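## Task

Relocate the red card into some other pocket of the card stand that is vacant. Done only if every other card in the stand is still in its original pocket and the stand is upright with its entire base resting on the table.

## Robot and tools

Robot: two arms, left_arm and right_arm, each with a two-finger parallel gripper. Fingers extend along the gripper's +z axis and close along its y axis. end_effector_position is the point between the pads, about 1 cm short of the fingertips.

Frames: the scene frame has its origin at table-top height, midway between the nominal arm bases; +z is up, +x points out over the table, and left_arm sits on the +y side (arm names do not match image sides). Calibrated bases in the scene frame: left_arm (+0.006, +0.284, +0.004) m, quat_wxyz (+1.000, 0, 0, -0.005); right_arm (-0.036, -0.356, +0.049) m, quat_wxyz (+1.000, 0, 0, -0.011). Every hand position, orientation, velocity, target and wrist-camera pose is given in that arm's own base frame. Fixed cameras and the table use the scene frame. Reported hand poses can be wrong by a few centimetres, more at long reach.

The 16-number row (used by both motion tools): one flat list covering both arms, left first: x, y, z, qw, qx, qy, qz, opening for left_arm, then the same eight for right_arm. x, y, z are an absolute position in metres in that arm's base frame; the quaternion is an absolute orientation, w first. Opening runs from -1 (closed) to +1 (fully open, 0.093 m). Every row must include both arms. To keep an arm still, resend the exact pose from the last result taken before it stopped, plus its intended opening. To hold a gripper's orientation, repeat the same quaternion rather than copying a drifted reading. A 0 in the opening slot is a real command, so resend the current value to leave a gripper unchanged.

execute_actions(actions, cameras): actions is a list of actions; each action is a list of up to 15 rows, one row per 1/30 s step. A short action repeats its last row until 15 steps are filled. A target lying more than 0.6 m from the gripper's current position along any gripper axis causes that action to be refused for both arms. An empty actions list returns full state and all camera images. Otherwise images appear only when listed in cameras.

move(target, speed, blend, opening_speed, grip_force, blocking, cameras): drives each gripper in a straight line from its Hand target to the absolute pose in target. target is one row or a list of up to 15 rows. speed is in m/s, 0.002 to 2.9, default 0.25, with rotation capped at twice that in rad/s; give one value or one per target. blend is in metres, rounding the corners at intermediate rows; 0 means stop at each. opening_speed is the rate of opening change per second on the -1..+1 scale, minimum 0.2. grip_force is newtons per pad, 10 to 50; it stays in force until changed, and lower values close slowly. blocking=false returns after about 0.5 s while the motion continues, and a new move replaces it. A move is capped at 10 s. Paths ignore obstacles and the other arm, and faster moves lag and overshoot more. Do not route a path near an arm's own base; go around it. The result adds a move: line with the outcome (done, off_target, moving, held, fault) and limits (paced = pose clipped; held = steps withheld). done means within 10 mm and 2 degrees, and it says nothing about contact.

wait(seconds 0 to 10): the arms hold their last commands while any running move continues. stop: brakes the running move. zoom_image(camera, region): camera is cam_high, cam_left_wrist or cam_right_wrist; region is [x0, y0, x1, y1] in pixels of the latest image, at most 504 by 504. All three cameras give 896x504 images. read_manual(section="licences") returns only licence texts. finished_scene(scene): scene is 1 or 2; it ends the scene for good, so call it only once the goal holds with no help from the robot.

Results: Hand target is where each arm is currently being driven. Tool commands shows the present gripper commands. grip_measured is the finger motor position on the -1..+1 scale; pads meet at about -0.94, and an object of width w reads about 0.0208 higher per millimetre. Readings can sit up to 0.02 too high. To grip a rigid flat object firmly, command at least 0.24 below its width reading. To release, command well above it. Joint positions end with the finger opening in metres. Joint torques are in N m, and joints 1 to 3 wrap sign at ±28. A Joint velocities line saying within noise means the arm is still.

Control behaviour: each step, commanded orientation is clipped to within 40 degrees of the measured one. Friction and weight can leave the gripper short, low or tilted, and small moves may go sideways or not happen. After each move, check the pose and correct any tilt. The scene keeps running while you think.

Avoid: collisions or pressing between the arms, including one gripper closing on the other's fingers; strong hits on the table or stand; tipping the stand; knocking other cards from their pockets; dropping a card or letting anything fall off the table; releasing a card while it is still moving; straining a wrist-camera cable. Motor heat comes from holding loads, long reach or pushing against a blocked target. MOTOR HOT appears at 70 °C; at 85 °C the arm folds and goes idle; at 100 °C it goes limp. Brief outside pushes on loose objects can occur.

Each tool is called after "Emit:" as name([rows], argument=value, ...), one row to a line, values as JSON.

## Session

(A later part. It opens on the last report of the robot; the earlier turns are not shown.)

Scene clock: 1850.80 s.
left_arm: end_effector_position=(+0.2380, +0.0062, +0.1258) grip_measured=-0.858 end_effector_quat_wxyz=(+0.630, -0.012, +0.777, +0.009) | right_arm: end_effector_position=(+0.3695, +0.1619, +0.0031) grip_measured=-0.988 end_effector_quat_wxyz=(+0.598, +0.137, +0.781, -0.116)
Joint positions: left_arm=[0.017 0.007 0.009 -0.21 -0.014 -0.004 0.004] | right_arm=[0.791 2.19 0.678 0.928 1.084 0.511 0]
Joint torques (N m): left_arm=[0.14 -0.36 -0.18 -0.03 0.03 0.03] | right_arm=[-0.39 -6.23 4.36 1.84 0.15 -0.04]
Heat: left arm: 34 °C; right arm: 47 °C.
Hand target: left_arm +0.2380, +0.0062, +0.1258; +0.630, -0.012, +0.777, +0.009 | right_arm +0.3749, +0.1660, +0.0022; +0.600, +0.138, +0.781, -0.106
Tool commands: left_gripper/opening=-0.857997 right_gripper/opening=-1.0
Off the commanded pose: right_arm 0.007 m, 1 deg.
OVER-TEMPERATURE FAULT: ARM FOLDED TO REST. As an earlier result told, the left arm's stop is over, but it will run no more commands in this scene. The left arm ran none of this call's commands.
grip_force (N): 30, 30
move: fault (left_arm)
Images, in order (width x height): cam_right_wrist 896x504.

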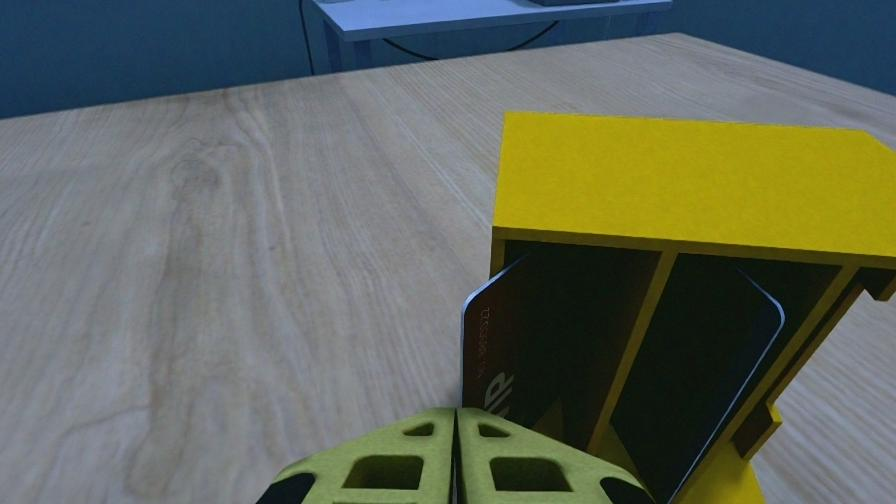

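Emit:
move([
  [0.2380,0.0064,0.1258,0.630,-0.013,0.777,0.010,-0.860,0.3656,0.1694,0.0020,0.5995,0.1378,0.7813,-0.1057,-1.0],
], speed=0.04, cameras=["cam_right_wrist"])

Emit:
zoom_image(camera="cam_right_wrist", region=[360, 200, 660, 500])

Scene clock: 1860.80 s.
left_arm: end_effector_position=(+0.2380, +0.0062, +0.1258) grip_measured=-0.858 end_effector_quat_wxyz=(+0.630, -0.012, +0.777, +0.009) | right_arm: end_effector_position=(+0.3667, +0.1682, +0.0031) grip_measured=-0.988 end_effector_quat_wxyz=(+0.600, +0.134, +0.782, -0.107)
Joint positions: left_arm=[0.017 0.007 0.009 -0.21 -0.014 -0.004 0.004] | right_arm=[0.808 2.19 0.678 0.928 1.084 0.522 0]
Joint torques (N m): left_arm=[0.27 -0.34 -0.14 -0.03 0.02 0.04] | right_arm=[0.68 -7.08 3.28 1.56 0.43 0.18]
Heat: left arm: 34 °C; right arm: 48 °C.
Hand target: left_arm +0.2380, +0.0062, +0.1258; +0.630, -0.012, +0.777, +0.009 | right_arm +0.3656, +0.1695, +0.0021; +0.600, +0.138, +0.781, -0.105
Tool commands: left_gripper/opening=-0.857997 right_gripper/opening=-1.0
Off the commanded pose: right_arm 0.002 m, 0 deg.
OVER-TEMPERATURE FAULT: ARM FOLDED TO REST. As an earlier result told, the left arm's stop is over, but it will run no more commands in this scene. The left arm ran none of this call's commands.
grip_force (N): 30, 30
move: fault (left_arm)
Images, in order (width x height): cam_right_wrist 896x504.

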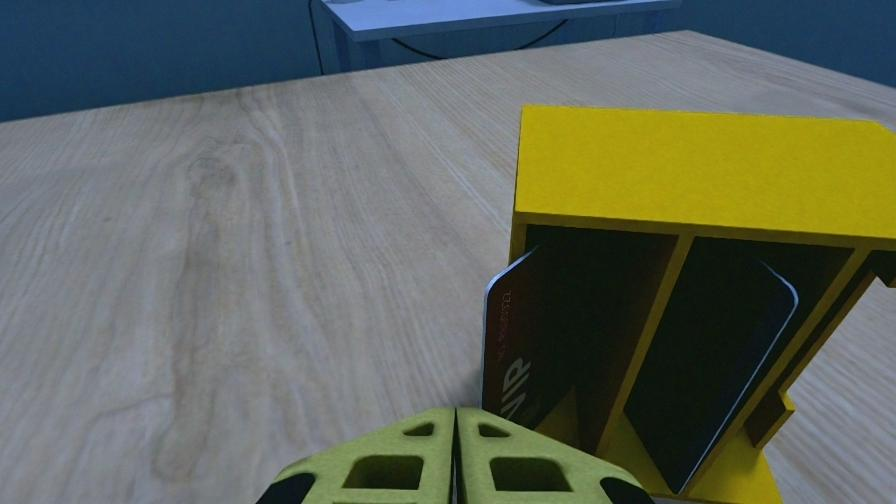

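Scaled by 1.680 from the camera's 896x504 image, which has a finer 1280x720 frame.

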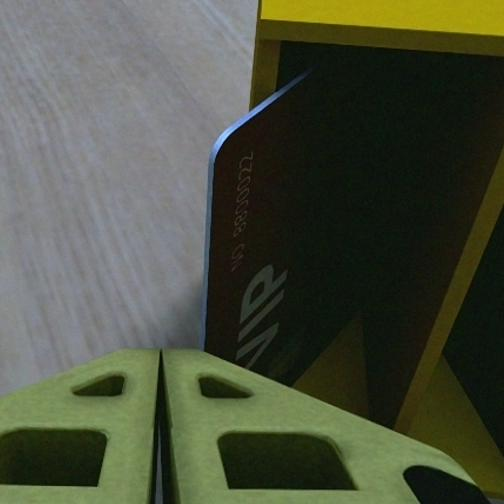

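Emit:
move([
  [0.2380,0.0064,0.1258,0.630,-0.013,0.777,0.010,-0.860,0.3656,0.1694,0.0020,0.5995,0.1378,0.7813,-0.1057,-0.607],
  [0.2380,0.0064,0.1258,0.630,-0.013,0.777,0.010,-0.860,0.3665,0.1665,0.0020,0.5995,0.1378,0.7813,-0.1057,-0.607],
  [0.2380,0.0064,0.1258,0.630,-0.013,0.777,0.010,-0.860,0.3793,0.1646,0.0020,0.5995,0.1378,0.7813,-0.1057,-0.607],
], speed=0.06, cameras=["cam_right_wrist"])

Emit:
zoom_image(camera="cam_right_wrist", region=[360, 200, 660, 500])

Scene clock: 1903.27 s.
left_arm: end_effector_position=(+0.2380, +0.0062, +0.1258) grip_measured=-0.858 end_effector_quat_wxyz=(+0.630, -0.012, +0.777, +0.009) | right_arm: end_effector_position=(+0.3744, +0.1597, +0.0032) grip_measured=-0.609 end_effector_quat_wxyz=(+0.598, +0.138, +0.781, -0.116)
Joint positions: left_arm=[0.017 0.007 0.009 -0.21 -0.014 -0.004 0.004] | right_arm=[0.775 2.196 0.686 0.938 1.074 0.498 0.016]
Joint torques (N m): left_arm=[0.23 -0.36 -0.2 -0.02 0.03 0.02] | right_arm=[-0.2 -6.26 4.29 1.83 0.19 -0.05]
Heat: left arm: 34 °C; right arm: 47 °C.
Hand target: left_arm +0.2380, +0.0062, +0.1258; +0.630, -0.012, +0.777, +0.009 | right_arm +0.3791, +0.1645, +0.0021; +0.599, +0.138, +0.781, -0.106
Tool commands: left_gripper/opening=-0.857997 right_gripper/opening=-0.607
Off the commanded pose: right_arm 0.007 m, 1 deg.
OVER-TEMPERATURE FAULT: ARM FOLDED TO REST. As an earlier result told, the left arm's stop is over, but it will run no more commands in this scene. The left arm ran none of this call's commands.
grip_force (N): 30, 30
move: fault (left_arm)
Images, in order (width x height): cam_right_wrist 896x504.

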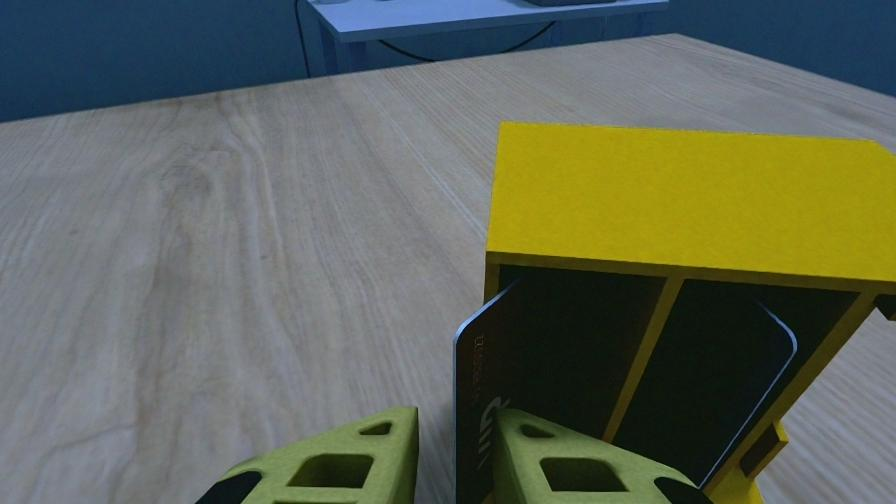

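Scaled by 1.680 from the camera's 896x504 image, which has a finer 1280x720 frame.

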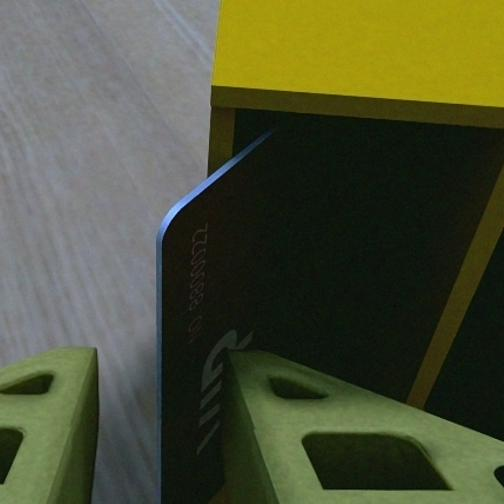

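Emit:
move([
  [0.2380,0.0064,0.1258,0.630,-0.013,0.777,0.010,-0.860,0.3793,0.1646,0.0020,0.5995,0.1378,0.7813,-0.1057,-1.0],
], speed=0.06, cameras=["cam_right_wrist"])

Emit:
zoom_image(camera="cam_right_wrist", region=[360, 200, 660, 500])

Scene clock: 1910.63 s.
left_arm: end_effector_position=(+0.2380, +0.0062, +0.1258) grip_measured=-0.858 end_effector_quat_wxyz=(+0.630, -0.012, +0.777, +0.009) | right_arm: end_effector_position=(+0.3744, +0.1598, +0.0032) grip_measured=-0.987 end_effector_quat_wxyz=(+0.598, +0.138, +0.781, -0.116)
Joint positions: left_arm=[0.017 0.007 0.009 -0.21 -0.014 -0.004 0.004] | right_arm=[0.775 2.196 0.686 0.939 1.073 0.496 0]
Joint torques (N m): left_arm=[0.21 -0.34 -0.2 -0.01 0.05 0.02] | right_arm=[-0.12 -6.23 4.33 1.86 0.15 -0.03]
Heat: left arm: 34 °C; right arm: 48 °C.
Hand target: left_arm +0.2380, +0.0062, +0.1258; +0.630, -0.012, +0.777, +0.009 | right_arm +0.3791, +0.1645, +0.0021; +0.599, +0.138, +0.781, -0.106
Tool commands: left_gripper/opening=-0.857997 right_gripper/opening=-1.0
Off the commanded pose: right_arm 0.007 m, 1 deg.
OVER-TEMPERATURE FAULT: ARM FOLDED TO REST. As an earlier result told, the left arm's stop is over, but it will run no more commands in this scene. The left arm ran none of this call's commands.
grip_force (N): 30, 30
move: fault (left_arm)
Images, in order (width x height): cam_right_wrist 896x504.

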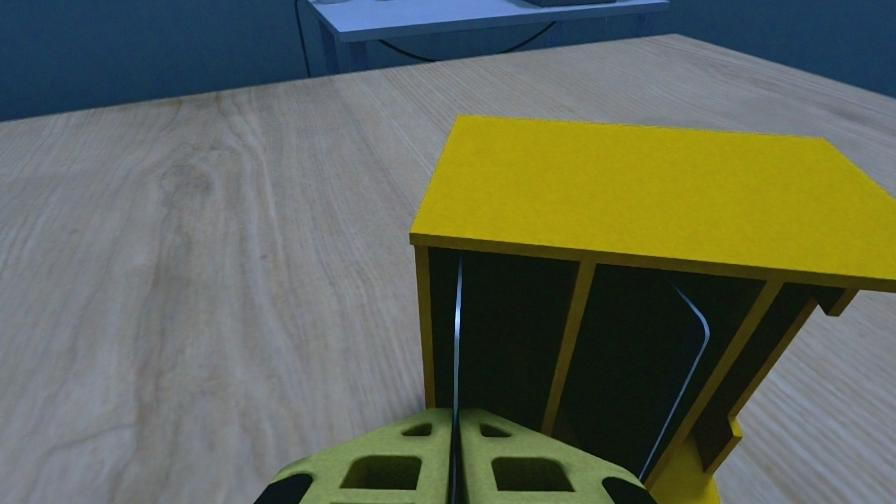

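Scaled by 1.680 from the camera's 896x504 image, which has a finer 1280x720 frame.

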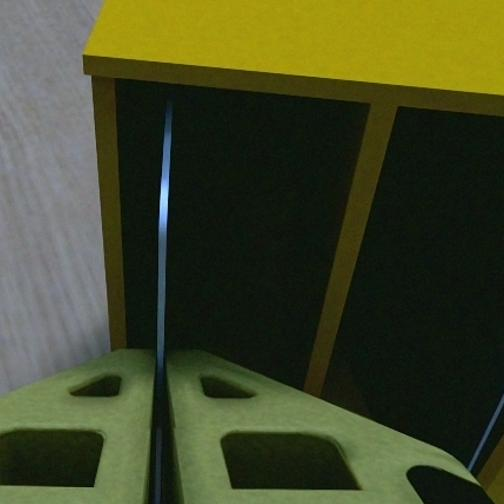

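Emit:
move([
  [0.2380,0.0064,0.1258,0.630,-0.013,0.777,0.010,-0.860,0.3700,0.1680,0.0020,0.5995,0.1378,0.7813,-0.1057,-1.0],
], speed=0.04, grip_force=50, cameras=["cam_right_wrist","cam_high"])

Emit:
zoom_image(camera="cam_right_wrist", region=[360, 200, 660, 500])

Scene clock: 1918.67 s.
left_arm: end_effector_position=(+0.2380, +0.0062, +0.1258) grip_measured=-0.858 end_effector_quat_wxyz=(+0.630, -0.012, +0.777, +0.009) | right_arm: end_effector_position=(+0.3717, +0.1661, +0.0032) grip_measured=-0.987 end_effector_quat_wxyz=(+0.599, +0.135, +0.782, -0.109)
Joint positions: left_arm=[0.017 0.007 0.009 -0.21 -0.014 -0.004 0.004] | right_arm=[0.792 2.196 0.686 0.939 1.073 0.505 0]
Joint torques (N m): left_arm=[0.23 -0.34 -0.18 -0.04 0.04 0.04] | right_arm=[0.81 -7.04 3.12 1.6 0.43 0.2]
Heat: left arm: 33 °C; right arm: 48 °C.
Hand target: left_arm +0.2380, +0.0062, +0.1258; +0.630, -0.012, +0.777, +0.009 | right_arm +0.3700, +0.1679, +0.0020; +0.600, +0.138, +0.781, -0.106
Tool commands: left_gripper/opening=-0.857997 right_gripper/opening=-1.0
Off the commanded pose: right_arm 0.003 m, 1 deg.
OVER-TEMPERATURE FAULT: ARM FOLDED TO REST. As an earlier result told, the left arm's stop is over, but it will run no more commands in this scene. The left arm ran none of this call's commands.
move: fault (left_arm)
Images, in order (width x height): cam_high 896x504, cam_right_wrist 896x504.

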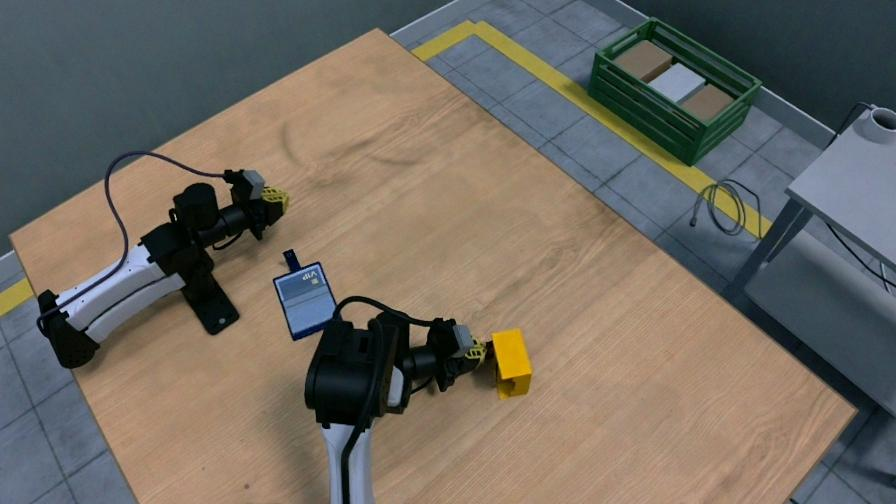

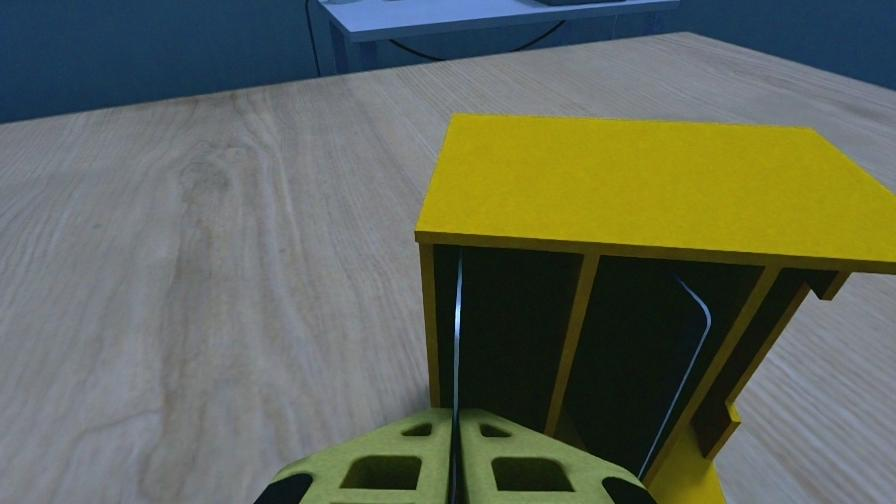

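Scaled by 1.680 from the camera's 896x504 image, which has a finer 1280x720 frame.

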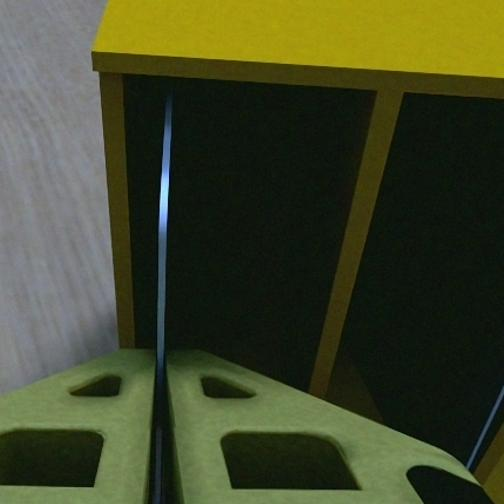

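Emit:
move([
  [0.2380,0.0064,0.1258,0.630,-0.013,0.777,0.010,-0.860,0.3518,0.1730,0.0030,0.5995,0.1378,0.7813,-0.1057,-1.0],
], speed=0.05, cameras=["cam_right_wrist"])

Emit:
zoom_image(camera="cam_right_wrist", region=[360, 100, 660, 400])

Scene clock: 1926.07 s.
left_arm: end_effector_position=(+0.2380, +0.0062, +0.1258) grip_measured=-0.858 end_effector_quat_wxyz=(+0.630, -0.012, +0.777, +0.009) | right_arm: end_effector_position=(+0.3560, +0.1726, +0.0022) grip_measured=-0.987 end_effector_quat_wxyz=(+0.605, +0.142, +0.776, -0.106)
Joint positions: left_arm=[0.017 0.007 0.009 -0.21 -0.014 -0.004 0.004] | right_arm=[0.846 2.193 0.67 0.911 1.128 0.573 0]
Joint torques (N m): left_arm=[0.25 -0.38 -0.24 -0.02 0.05 0.02] | right_arm=[0.91 -8.96 1.95 1.25 0.32 0.16]
Heat: left arm: 33 °C; right arm: 48 °C.
Hand target: left_arm +0.2380, +0.0062, +0.1258; +0.630, -0.012, +0.777, +0.009 | right_arm +0.3519, +0.1730, +0.0030; +0.600, +0.137, +0.781, -0.105
Tool commands: left_gripper/opening=-0.857997 right_gripper/opening=-1.0
Off the commanded pose: right_arm 0.004 m, 1 deg.
OVER-TEMPERATURE FAULT: ARM FOLDED TO REST. As an earlier result told, the left arm's stop is over, but it will run no more commands in this scene. The left arm ran none of this call's commands.
move: fault (left_arm)
Images, in order (width x height): cam_right_wrist 896x504.

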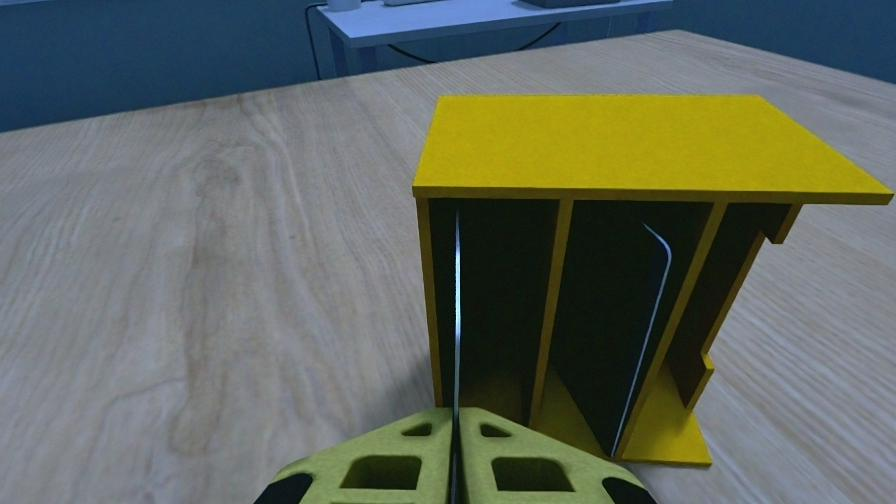

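Scaled by 1.680 from the camera's 896x504 image, which has a finer 1280x720 frame.

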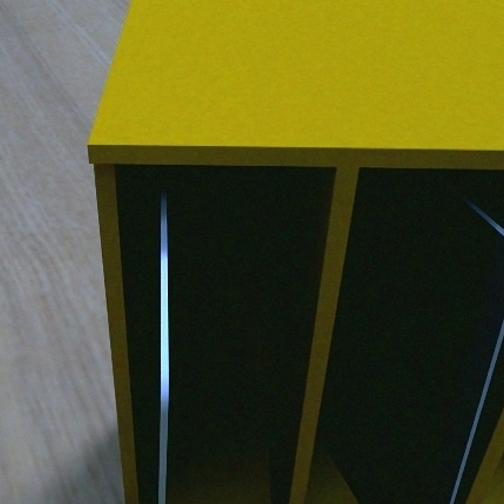

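Emit:
move([
  [0.2380,0.0064,0.1258,0.630,-0.013,0.777,0.010,-0.860,0.3250,0.1830,0.0050,0.5995,0.1378,0.7813,-0.1057,-1.0],
], speed=0.06, cameras=["cam_right_wrist"])

Emit:
zoom_image(camera="cam_right_wrist", region=[360, 100, 660, 400])

Scene clock: 1933.67 s.
left_arm: end_effector_position=(+0.2380, +0.0062, +0.1258) grip_measured=-0.858 end_effector_quat_wxyz=(+0.630, -0.012, +0.777, +0.009) | right_arm: end_effector_position=(+0.3268, +0.1829, +0.0007) grip_measured=-0.987 end_effector_quat_wxyz=(+0.600, +0.136, +0.781, -0.106)
Joint positions: left_arm=[0.017 0.007 0.009 -0.21 -0.014 -0.004 0.004] | right_arm=[0.941 2.146 0.648 0.737 1.188 0.722 0]
Joint torques (N m): left_arm=[0.25 -0.34 -0.12 -0.03 0.02 0.03] | right_arm=[0.55 -8.68 2.7 1.14 0.53 0.16]
Heat: left arm: 33 °C; right arm: 47 °C.
Hand target: left_arm +0.2380, +0.0062, +0.1258; +0.630, -0.012, +0.777, +0.009 | right_arm +0.3251, +0.1829, +0.0049; +0.600, +0.137, +0.781, -0.105
Tool commands: left_gripper/opening=-0.857997 right_gripper/opening=-1.0
Off the commanded pose: right_arm 0.005 m, 0 deg.
OVER-TEMPERATURE FAULT: ARM FOLDED TO REST. As an earlier result told, the left arm's stop is over, but it will run no more commands in this scene. The left arm ran none of this call's commands.
move: fault (left_arm)
Images, in order (width x height): cam_right_wrist 896x504.

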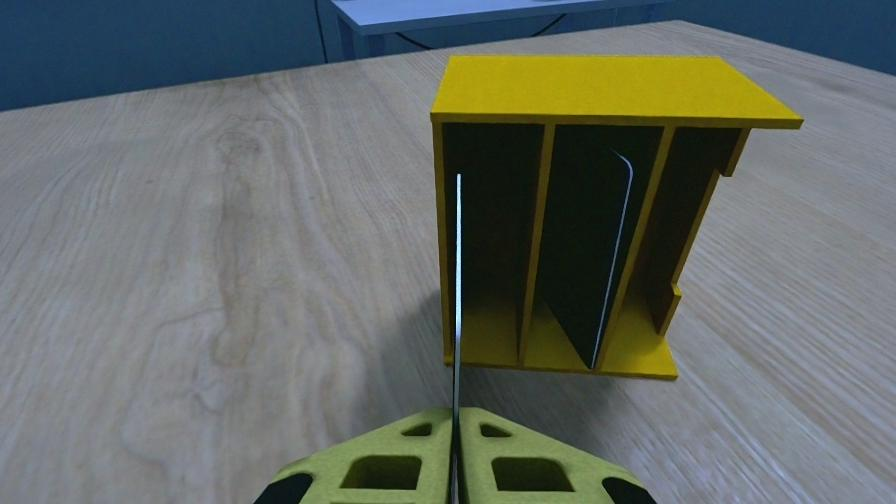

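Scaled by 1.680 from the camera's 896x504 image, which has a finer 1280x720 frame.

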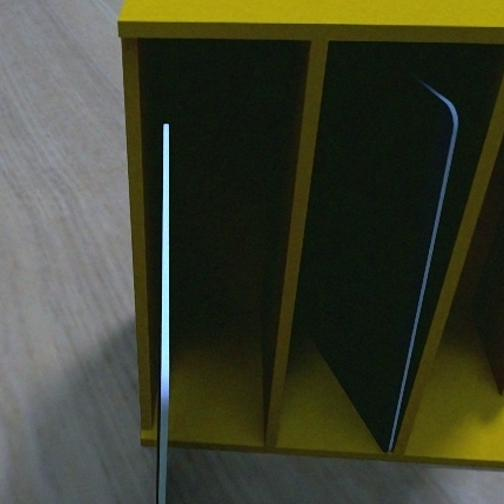

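Emit:
move([
  [0.2380,0.0064,0.1258,0.630,-0.013,0.777,0.010,-0.860,0.3156,0.1864,0.0120,0.5995,0.1378,0.7813,-0.1057,-1.0],
], speed=0.06, cameras=["cam_right_wrist"])

Emit:
zoom_image(camera="cam_right_wrist", region=[360, 50, 660, 350])

Scene clock: 2020.30 s.
left_arm: end_effector_position=(+0.2380, +0.0062, +0.1258) grip_measured=-0.858 end_effector_quat_wxyz=(+0.630, -0.012, +0.777, +0.009) | right_arm: end_effector_position=(+0.3156, +0.1845, +0.0017) grip_measured=-0.987 end_effector_quat_wxyz=(+0.592, +0.125, +0.788, -0.115)
Joint positions: left_arm=[0.017 0.007 0.009 -0.21 -0.014 -0.004 0.004] | right_arm=[0.973 2.107 0.648 0.603 1.2 0.788 0]
Joint torques (N m): left_arm=[0.24 -0.4 -0.21 -0.04 0.02 0.01] | right_arm=[0.65 -9.01 3.03 1.3 0.72 0.18]
Heat: left arm: 33 °C; right arm: 50 °C.
Hand target: left_arm +0.2380, +0.0062, +0.1258; +0.630, -0.012, +0.777, +0.009 | right_arm +0.3157, +0.1864, +0.0118; +0.600, +0.138, +0.781, -0.105
Tool commands: left_gripper/opening=-0.857997 right_gripper/opening=-1.0
Off the commanded pose: right_arm 0.010 m, 2 deg.
OVER-TEMPERATURE FAULT: ARM FOLDED TO REST. As an earlier result told, the left arm's stop is over, but it will run no more commands in this scene. The left arm ran none of this call's commands.
move: fault (left_arm)
Images, in order (width x height): cam_right_wrist 896x504.

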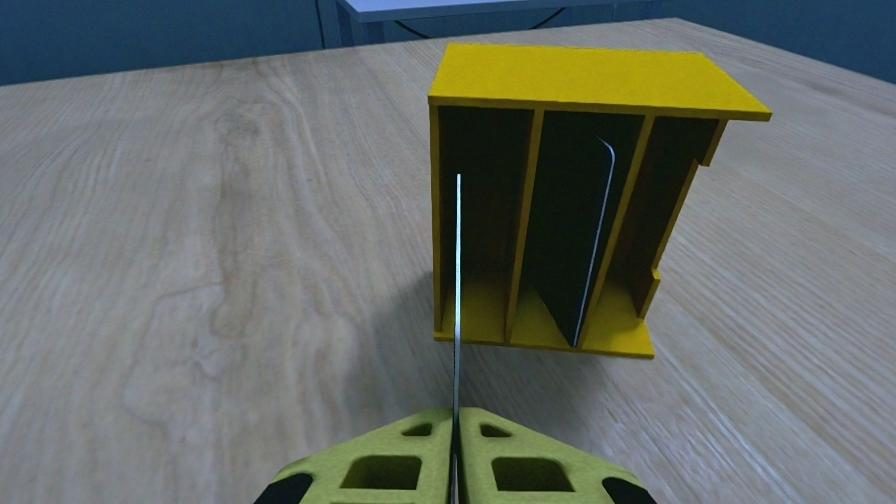

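Scaled by 1.680 from the camera's 896x504 image, which has a finer 1280x720 frame.

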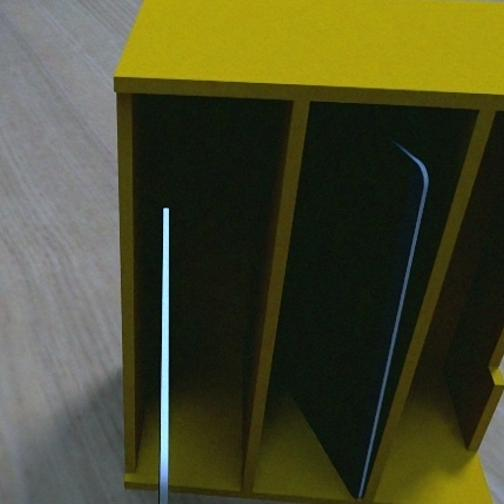

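Emit:
move([
  [0.2380,0.0064,0.1258,0.630,-0.013,0.777,0.010,-0.860,0.2922,0.1241,0.0130,0.5995,0.1378,0.7813,-0.1057,-1.0],
], speed=0.08, cameras=["cam_right_wrist"])

Scene clock: 2038.60 s.
left_arm: end_effector_position=(+0.2380, +0.0062, +0.1258) grip_measured=-0.858 end_effector_quat_wxyz=(+0.630, -0.012, +0.777, +0.009) | right_arm: end_effector_position=(+0.2908, +0.1231, +0.0101) grip_measured=-0.987 end_effector_quat_wxyz=(+0.599, +0.134, +0.781, -0.118)
Joint positions: left_arm=[0.017 0.007 0.009 -0.21 -0.014 -0.004 0.004] | right_arm=[0.917 2.011 0.365 0.897 1.186 0.686 0]
Joint torques (N m): left_arm=[0.23 -0.38 -0.17 -0.04 0.03 0.03] | right_arm=[-0.34 -6.61 1.46 1.69 0.27 -0.02]
Heat: left arm: 33 °C; right arm: 49 °C.
Hand target: left_arm +0.2380, +0.0062, +0.1258; +0.630, -0.012, +0.777, +0.009 | right_arm +0.2921, +0.1241, +0.0131; +0.599, +0.138, +0.781, -0.106
Tool commands: left_gripper/opening=-0.857997 right_gripper/opening=-1.0
Off the commanded pose: right_arm 0.003 m, 1 deg.
OVER-TEMPERATURE FAULT: ARM FOLDED TO REST. As an earlier result told, the left arm's stop is over, but it will run no more commands in this scene. The left arm ran none of this call's commands.
move: fault (left_arm)
Images, in order (width x height): cam_right_wrist 896x504.

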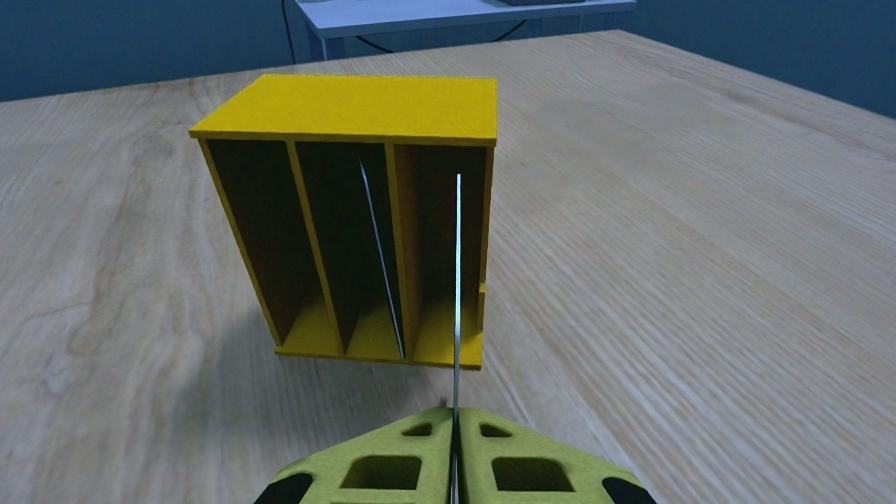

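Emit:
move([
  [0.2380,0.0064,0.1258,0.630,-0.013,0.777,0.010,-0.860,0.3069,0.1209,0.0060,0.5995,0.1378,0.7813,-0.1057,-1.0],
], speed=0.06, cameras=["cam_right_wrist"])

Emit:
zoom_image(camera="cam_right_wrist", region=[200, 80, 560, 440])

Scene clock: 2093.17 s.
left_arm: end_effector_position=(+0.2380, +0.0062, +0.1258) grip_measured=-0.858 end_effector_quat_wxyz=(+0.630, -0.012, +0.777, +0.009) | right_arm: end_effector_position=(+0.3037, +0.1178, +0.0077) grip_measured=-0.987 end_effector_quat_wxyz=(+0.600, +0.138, +0.780, -0.114)
Joint positions: left_arm=[0.017 0.007 0.009 -0.21 -0.014 -0.004 0.004] | right_arm=[0.859 2.062 0.365 1.041 1.141 0.598 0]
Joint torques (N m): left_arm=[0.32 -0.38 -0.27 -0.01 0.04 0.03] | right_arm=[-0.35 -4.63 2.73 1.77 0.19 -0.07]
Heat: left arm: 33 °C; right arm: 47 °C.
Hand target: left_arm +0.2380, +0.0062, +0.1258; +0.630, -0.012, +0.777, +0.009 | right_arm +0.3068, +0.1209, +0.0062; +0.599, +0.138, +0.781, -0.106
Tool commands: left_gripper/opening=-0.857997 right_gripper/opening=-1.0
Off the commanded pose: right_arm 0.005 m, 1 deg.
OVER-TEMPERATURE FAULT: ARM FOLDED TO REST. As an earlier result told, the left arm's stop is over, but it will run no more commands in this scene. The left arm ran none of this call's commands.
move: fault (left_arm)
Images, in order (width x height): cam_right_wrist 896x504.

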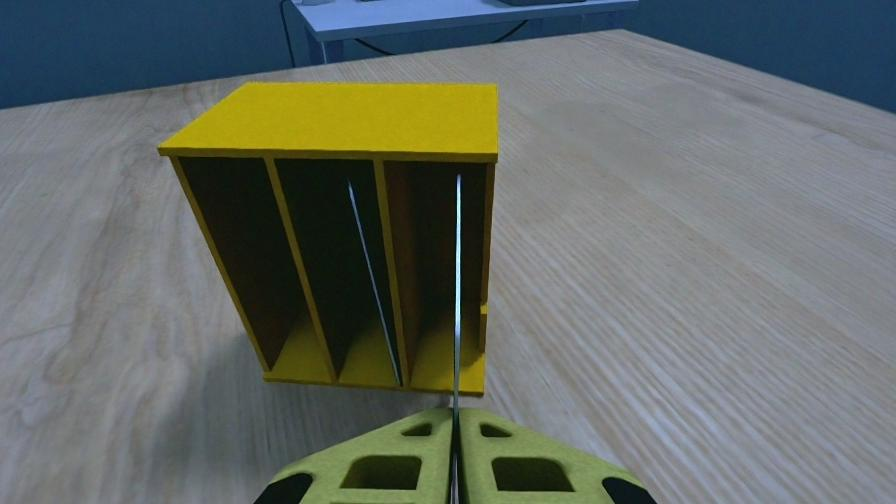

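Scaled by 1.400 from the camera's 896x504 image, which has a finer 1280x720 frame.

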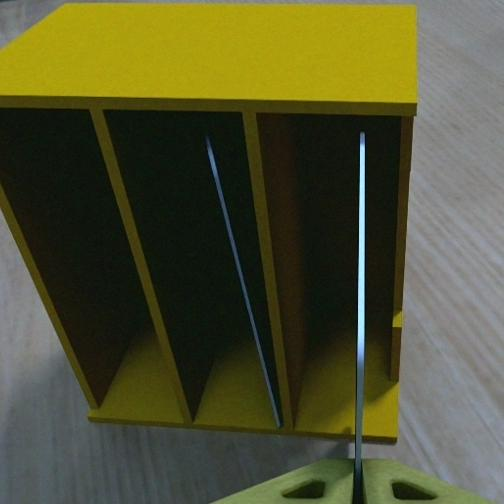

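Emit:
move([
  [0.2380,0.0064,0.1258,0.630,-0.013,0.777,0.010,-0.860,0.3115,0.1244,0.0035,0.5995,0.1378,0.7813,-0.1057,-1.0],
  [0.2380,0.0064,0.1258,0.630,-0.013,0.777,0.010,-0.860,0.3252,0.1190,0.0035,0.5995,0.1378,0.7813,-0.1057,-1.0],
], speed=0.06, blend=[0.003,0], cameras=["cam_right_wrist"])

Emit:
zoom_image(camera="cam_right_wrist", region=[200, 100, 560, 460])

Scene clock: 2110.43 s.
left_arm: end_effector_position=(+0.2380, +0.0062, +0.1258) grip_measured=-0.858 end_effector_quat_wxyz=(+0.630, -0.012, +0.777, +0.009) | right_arm: end_effector_position=(+0.3210, +0.1150, +0.0045) grip_measured=-0.987 end_effector_quat_wxyz=(+0.598, +0.137, +0.781, -0.116)
Joint positions: left_arm=[0.017 0.007 0.009 -0.21 -0.014 -0.004 0.004] | right_arm=[0.798 2.109 0.398 1.119 1.091 0.521 0]
Joint torques (N m): left_arm=[0.25 -0.29 -0.2 -0.01 0.03 0.03] | right_arm=[-0.27 -4.9 2.88 1.85 0.15 -0.04]
Heat: left arm: 33 °C; right arm: 46 °C.
Hand target: left_arm +0.2380, +0.0062, +0.1258; +0.630, -0.012, +0.777, +0.009 | right_arm +0.3251, +0.1190, +0.0037; +0.599, +0.138, +0.781, -0.106
Tool commands: left_gripper/opening=-0.857997 right_gripper/opening=-1.0
Off the commanded pose: right_arm 0.006 m, 1 deg.
OVER-TEMPERATURE FAULT: ARM FOLDED TO REST. As an earlier result told, the left arm's stop is over, but it will run no more commands in this scene. The left arm ran none of this call's commands.
move: fault (left_arm)
Images, in order (width x height): cam_right_wrist 896x504.

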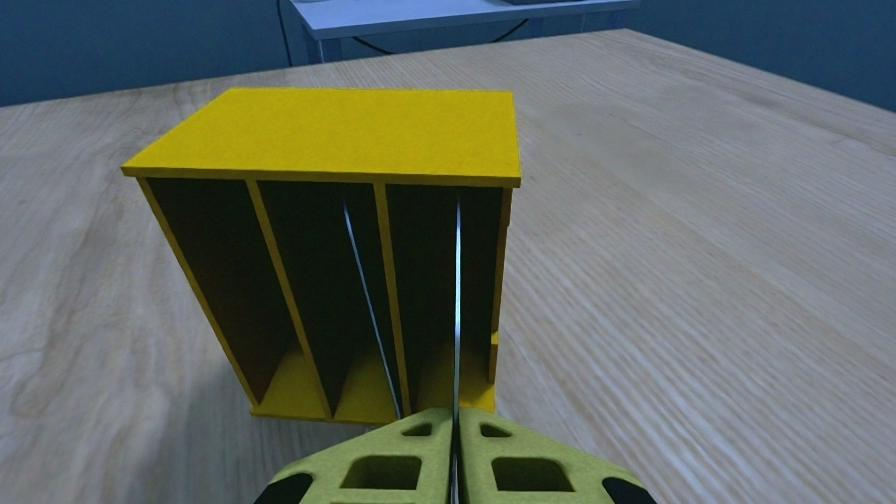

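Scaled by 1.400 from the camera's 896x504 image, which has a finer 1280x720 frame.

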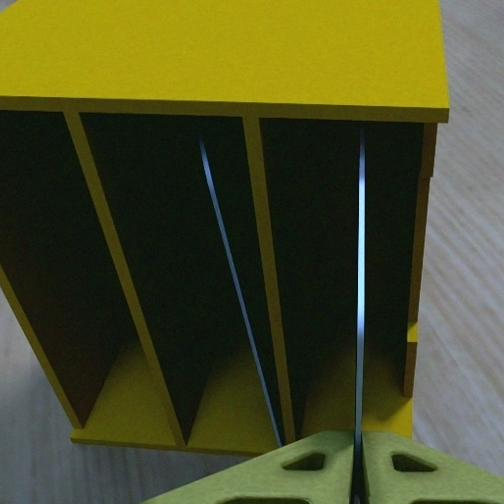

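Emit:
move([
  [0.2380,0.0064,0.1258,0.630,-0.013,0.777,0.010,-0.860,0.3430,0.1122,0.0035,0.5995,0.1378,0.7813,-0.1057,-1.0],
], speed=0.05, cameras=["cam_right_wrist"])

Emit:
zoom_image(camera="cam_right_wrist", region=[200, 140, 560, 500])

Scene clock: 2126.53 s.
left_arm: end_effector_position=(+0.2380, +0.0062, +0.1258) grip_measured=-0.858 end_effector_quat_wxyz=(+0.630, -0.012, +0.777, +0.009) | right_arm: end_effector_position=(+0.3383, +0.1083, +0.0038) grip_measured=-0.987 end_effector_quat_wxyz=(+0.597, +0.138, +0.782, -0.116)
Joint positions: left_arm=[0.017 0.007 0.009 -0.21 -0.014 -0.004 0.004] | right_arm=[0.729 2.136 0.424 1.179 1.032 0.451 0]
Joint torques (N m): left_arm=[0.16 -0.27 -0.24 -0.02 0.03 0.01] | right_arm=[-0.34 -5.15 3 1.96 0.1 -0.03]
Heat: left arm: 33 °C; right arm: 47 °C.
Hand target: left_arm +0.2380, +0.0062, +0.1258; +0.630, -0.012, +0.777, +0.009 | right_arm +0.3428, +0.1121, +0.0036; +0.599, +0.138, +0.781, -0.106
Tool commands: left_gripper/opening=-0.857997 right_gripper/opening=-1.0
Off the commanded pose: right_arm 0.006 m, 1 deg.
OVER-TEMPERATURE FAULT: ARM FOLDED TO REST. As an earlier result told, the left arm's stop is over, but it will run no more commands in this scene. The left arm ran none of this call's commands.
move: fault (left_arm)
Images, in order (width x height): cam_right_wrist 896x504.

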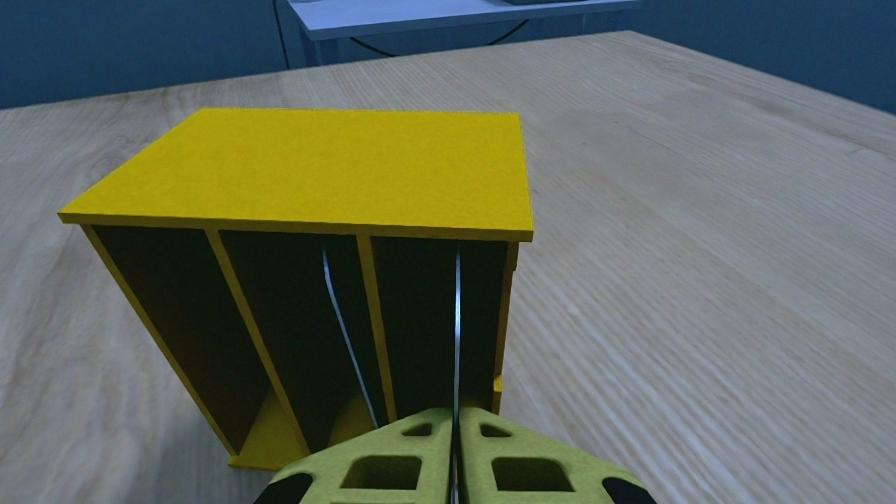

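Scaled by 1.400 from the camera's 896x504 image, which has a finer 1280x720 frame.

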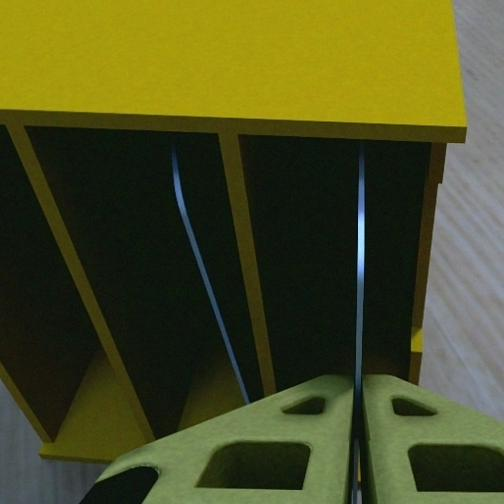

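Emit:
move([
  [0.2380,0.0064,0.1258,0.630,-0.013,0.777,0.010,-0.860,0.3590,0.1064,0.0035,0.5995,0.1378,0.7813,-0.1057,-1.0],
], speed=0.05, cameras=["cam_right_wrist"])

Emit:
zoom_image(camera="cam_right_wrist", region=[200, 140, 560, 500])

Scene clock: 2140.73 s.
left_arm: end_effector_position=(+0.2380, +0.0062, +0.1258) grip_measured=-0.858 end_effector_quat_wxyz=(+0.630, -0.012, +0.777, +0.009) | right_arm: end_effector_position=(+0.3537, +0.1032, +0.0033) grip_measured=-0.987 end_effector_quat_wxyz=(+0.596, +0.137, +0.783, -0.116)
Joint positions: left_arm=[0.017 0.007 0.009 -0.21 -0.014 -0.004 0.004] | right_arm=[0.674 2.157 0.454 1.209 0.982 0.402 0]
Joint torques (N m): left_arm=[0.21 -0.35 -0.13 -0.04 0.05 0.03] | right_arm=[-0.47 -5.27 3.17 2.02 0.06 -0.05]
Heat: left arm: 32 °C; right arm: 47 °C.
Hand target: left_arm +0.2380, +0.0062, +0.1258; +0.630, -0.012, +0.777, +0.009 | right_arm +0.3588, +0.1064, +0.0036; +0.599, +0.138, +0.781, -0.106
Tool commands: left_gripper/opening=-0.857997 right_gripper/opening=-1.0
Off the commanded pose: right_arm 0.006 m, 1 deg.
OVER-TEMPERATURE FAULT: ARM FOLDED TO REST. As an earlier result told, the left arm's stop is over, but it will run no more commands in this scene. The left arm ran none of this call's commands.
move: fault (left_arm)
Images, in order (width x height): cam_right_wrist 896x504.

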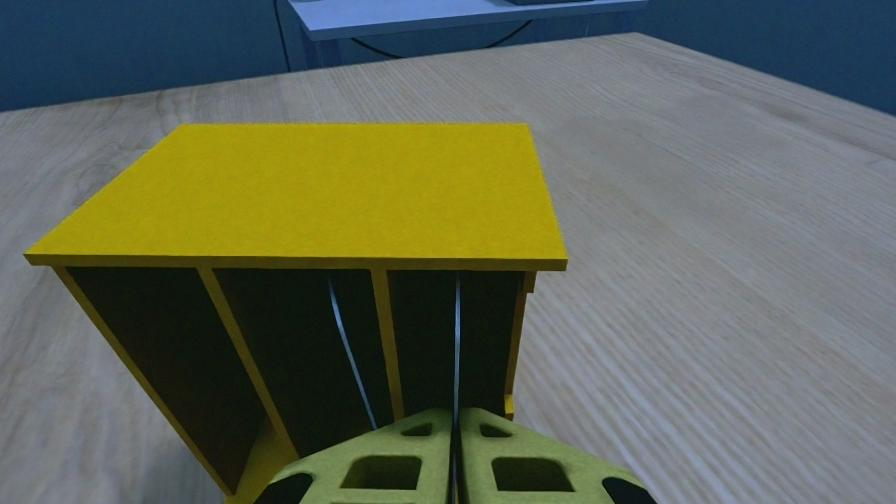

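Scaled by 1.400 from the camera's 896x504 image, which has a finer 1280x720 frame.

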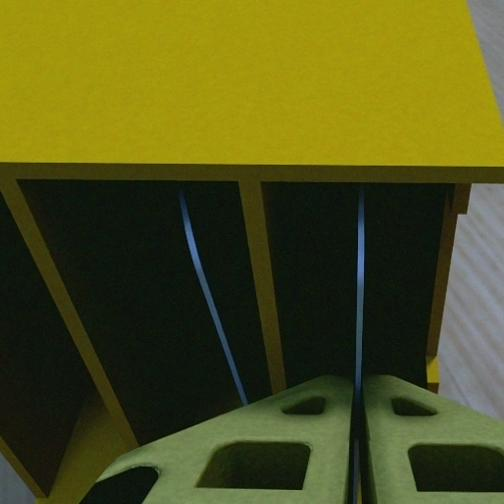

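Emit:
move([
  [0.2380,0.0064,0.1258,0.630,-0.013,0.777,0.010,-0.860,0.3610,0.1060,0.0025,0.5995,0.1378,0.7813,-0.1057,-1.0],
  [0.2380,0.0064,0.1258,0.630,-0.013,0.777,0.010,-0.860,0.3610,0.1060,0.0025,0.5995,0.1378,0.7813,-0.1057,-0.75],
], speed=0.05, opening_speed=0.5, cameras=["cam_right_wrist"])

Emit:
zoom_image(camera="cam_right_wrist", region=[200, 140, 560, 500])

Scene clock: 2157.77 s.
left_arm: end_effector_position=(+0.2380, +0.0062, +0.1258) grip_measured=-0.858 end_effector_quat_wxyz=(+0.630, -0.012, +0.777, +0.009) | right_arm: end_effector_position=(+0.3558, +0.1034, +0.0031) grip_measured=-0.752 end_effector_quat_wxyz=(+0.597, +0.137, +0.782, -0.115)
Joint positions: left_arm=[0.017 0.007 0.009 -0.21 -0.014 -0.004 0.004] | right_arm=[0.669 2.163 0.46 1.218 0.977 0.396 0.009]
Joint torques (N m): left_arm=[0.29 -0.35 -0.2 0 0.04 0.04] | right_arm=[-0.57 -5.26 3.18 1.97 0.05 -0.04]
Heat: left arm: 32 °C; right arm: 49 °C.
Hand target: left_arm +0.2380, +0.0062, +0.1258; +0.630, -0.012, +0.777, +0.009 | right_arm +0.3609, +0.1060, +0.0026; +0.599, +0.138, +0.781, -0.106
Tool commands: left_gripper/opening=-0.857997 right_gripper/opening=-0.75
Off the commanded pose: right_arm 0.006 m, 1 deg.
OVER-TEMPERATURE FAULT: ARM FOLDED TO REST. As an earlier result told, the left arm's stop is over, but it will run no more commands in this scene. The left arm ran none of this call's commands.
move: fault (left_arm)
Images, in order (width x height): cam_right_wrist 896x504.

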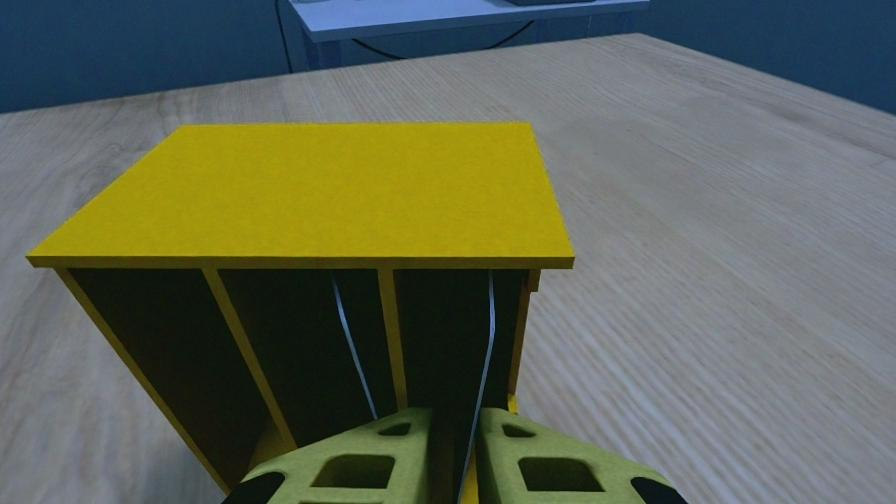

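Scaled by 1.400 from the camera's 896x504 image, which has a finer 1280x720 frame.

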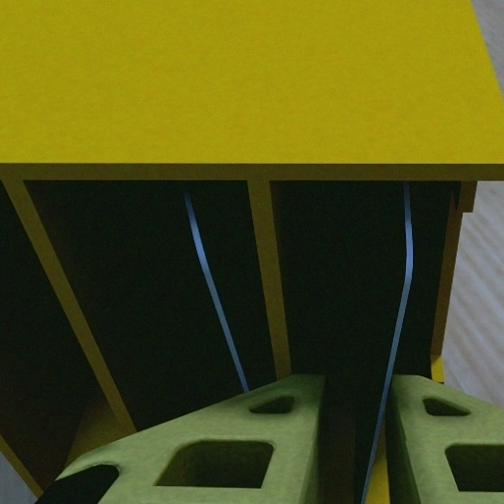

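Emit:
move([
  [0.2380,0.0064,0.1258,0.630,-0.013,0.777,0.010,-0.860,0.3390,0.1140,0.0060,0.5995,0.1378,0.7813,-0.1057,-0.75],
  [0.2380,0.0064,0.1258,0.630,-0.013,0.777,0.010,-0.860,0.3240,0.1195,0.0060,0.5995,0.1378,0.7813,-0.1057,-1.0],
], speed=0.08, blend=[0.01,0], cameras=["cam_right_wrist"])

Emit:
zoom_image(camera="cam_right_wrist", region=[200, 100, 560, 460])

Scene clock: 2166.83 s.
left_arm: end_effector_position=(+0.2380, +0.0062, +0.1258) grip_measured=-0.858 end_effector_quat_wxyz=(+0.630, -0.012, +0.777, +0.009) | right_arm: end_effector_position=(+0.3242, +0.1191, -0.0013) grip_measured=-0.988 end_effector_quat_wxyz=(+0.594, +0.127, +0.787, -0.111)
Joint positions: left_arm=[0.017 0.007 0.009 -0.21 -0.014 -0.004 0.004] | right_arm=[0.792 2.135 0.41 1.136 1.063 0.503 0]
Joint torques (N m): left_arm=[0.24 -0.34 -0.24 -0.03 0.03 0.03] | right_arm=[0.54 -8.02 1.63 1.58 0.51 0.17]
Heat: left arm: 32 °C; right arm: 49 °C.
Hand target: left_arm +0.2380, +0.0062, +0.1258; +0.630, -0.012, +0.777, +0.009 | right_arm +0.3241, +0.1194, +0.0058; +0.600, +0.138, +0.781, -0.106
Tool commands: left_gripper/opening=-0.857997 right_gripper/opening=-1.0
Off the commanded pose: right_arm 0.007 m, 2 deg.
OVER-TEMPERATURE FAULT: ARM FOLDED TO REST. As an earlier result told, the left arm's stop is over, but it will run no more commands in this scene. The left arm ran none of this call's commands.
move: fault (left_arm); blend cut to 0.008 m at target 1
Images, in order (width x height): cam_right_wrist 896x504.

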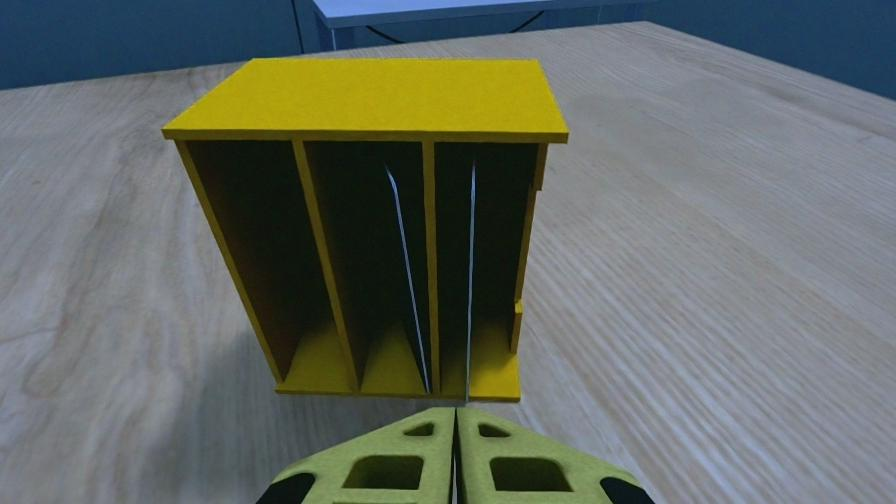

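Scaled by 1.400 from the camera's 896x504 image, which has a finer 1280x720 frame.

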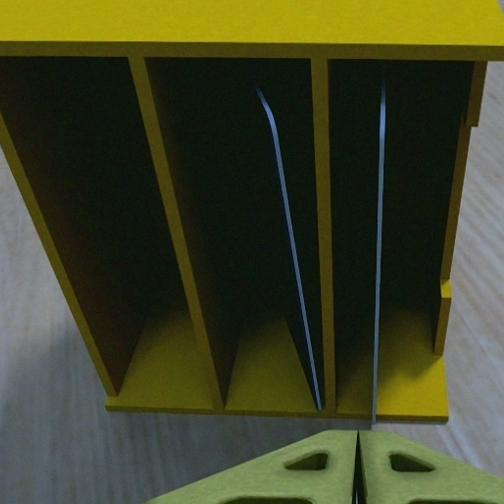

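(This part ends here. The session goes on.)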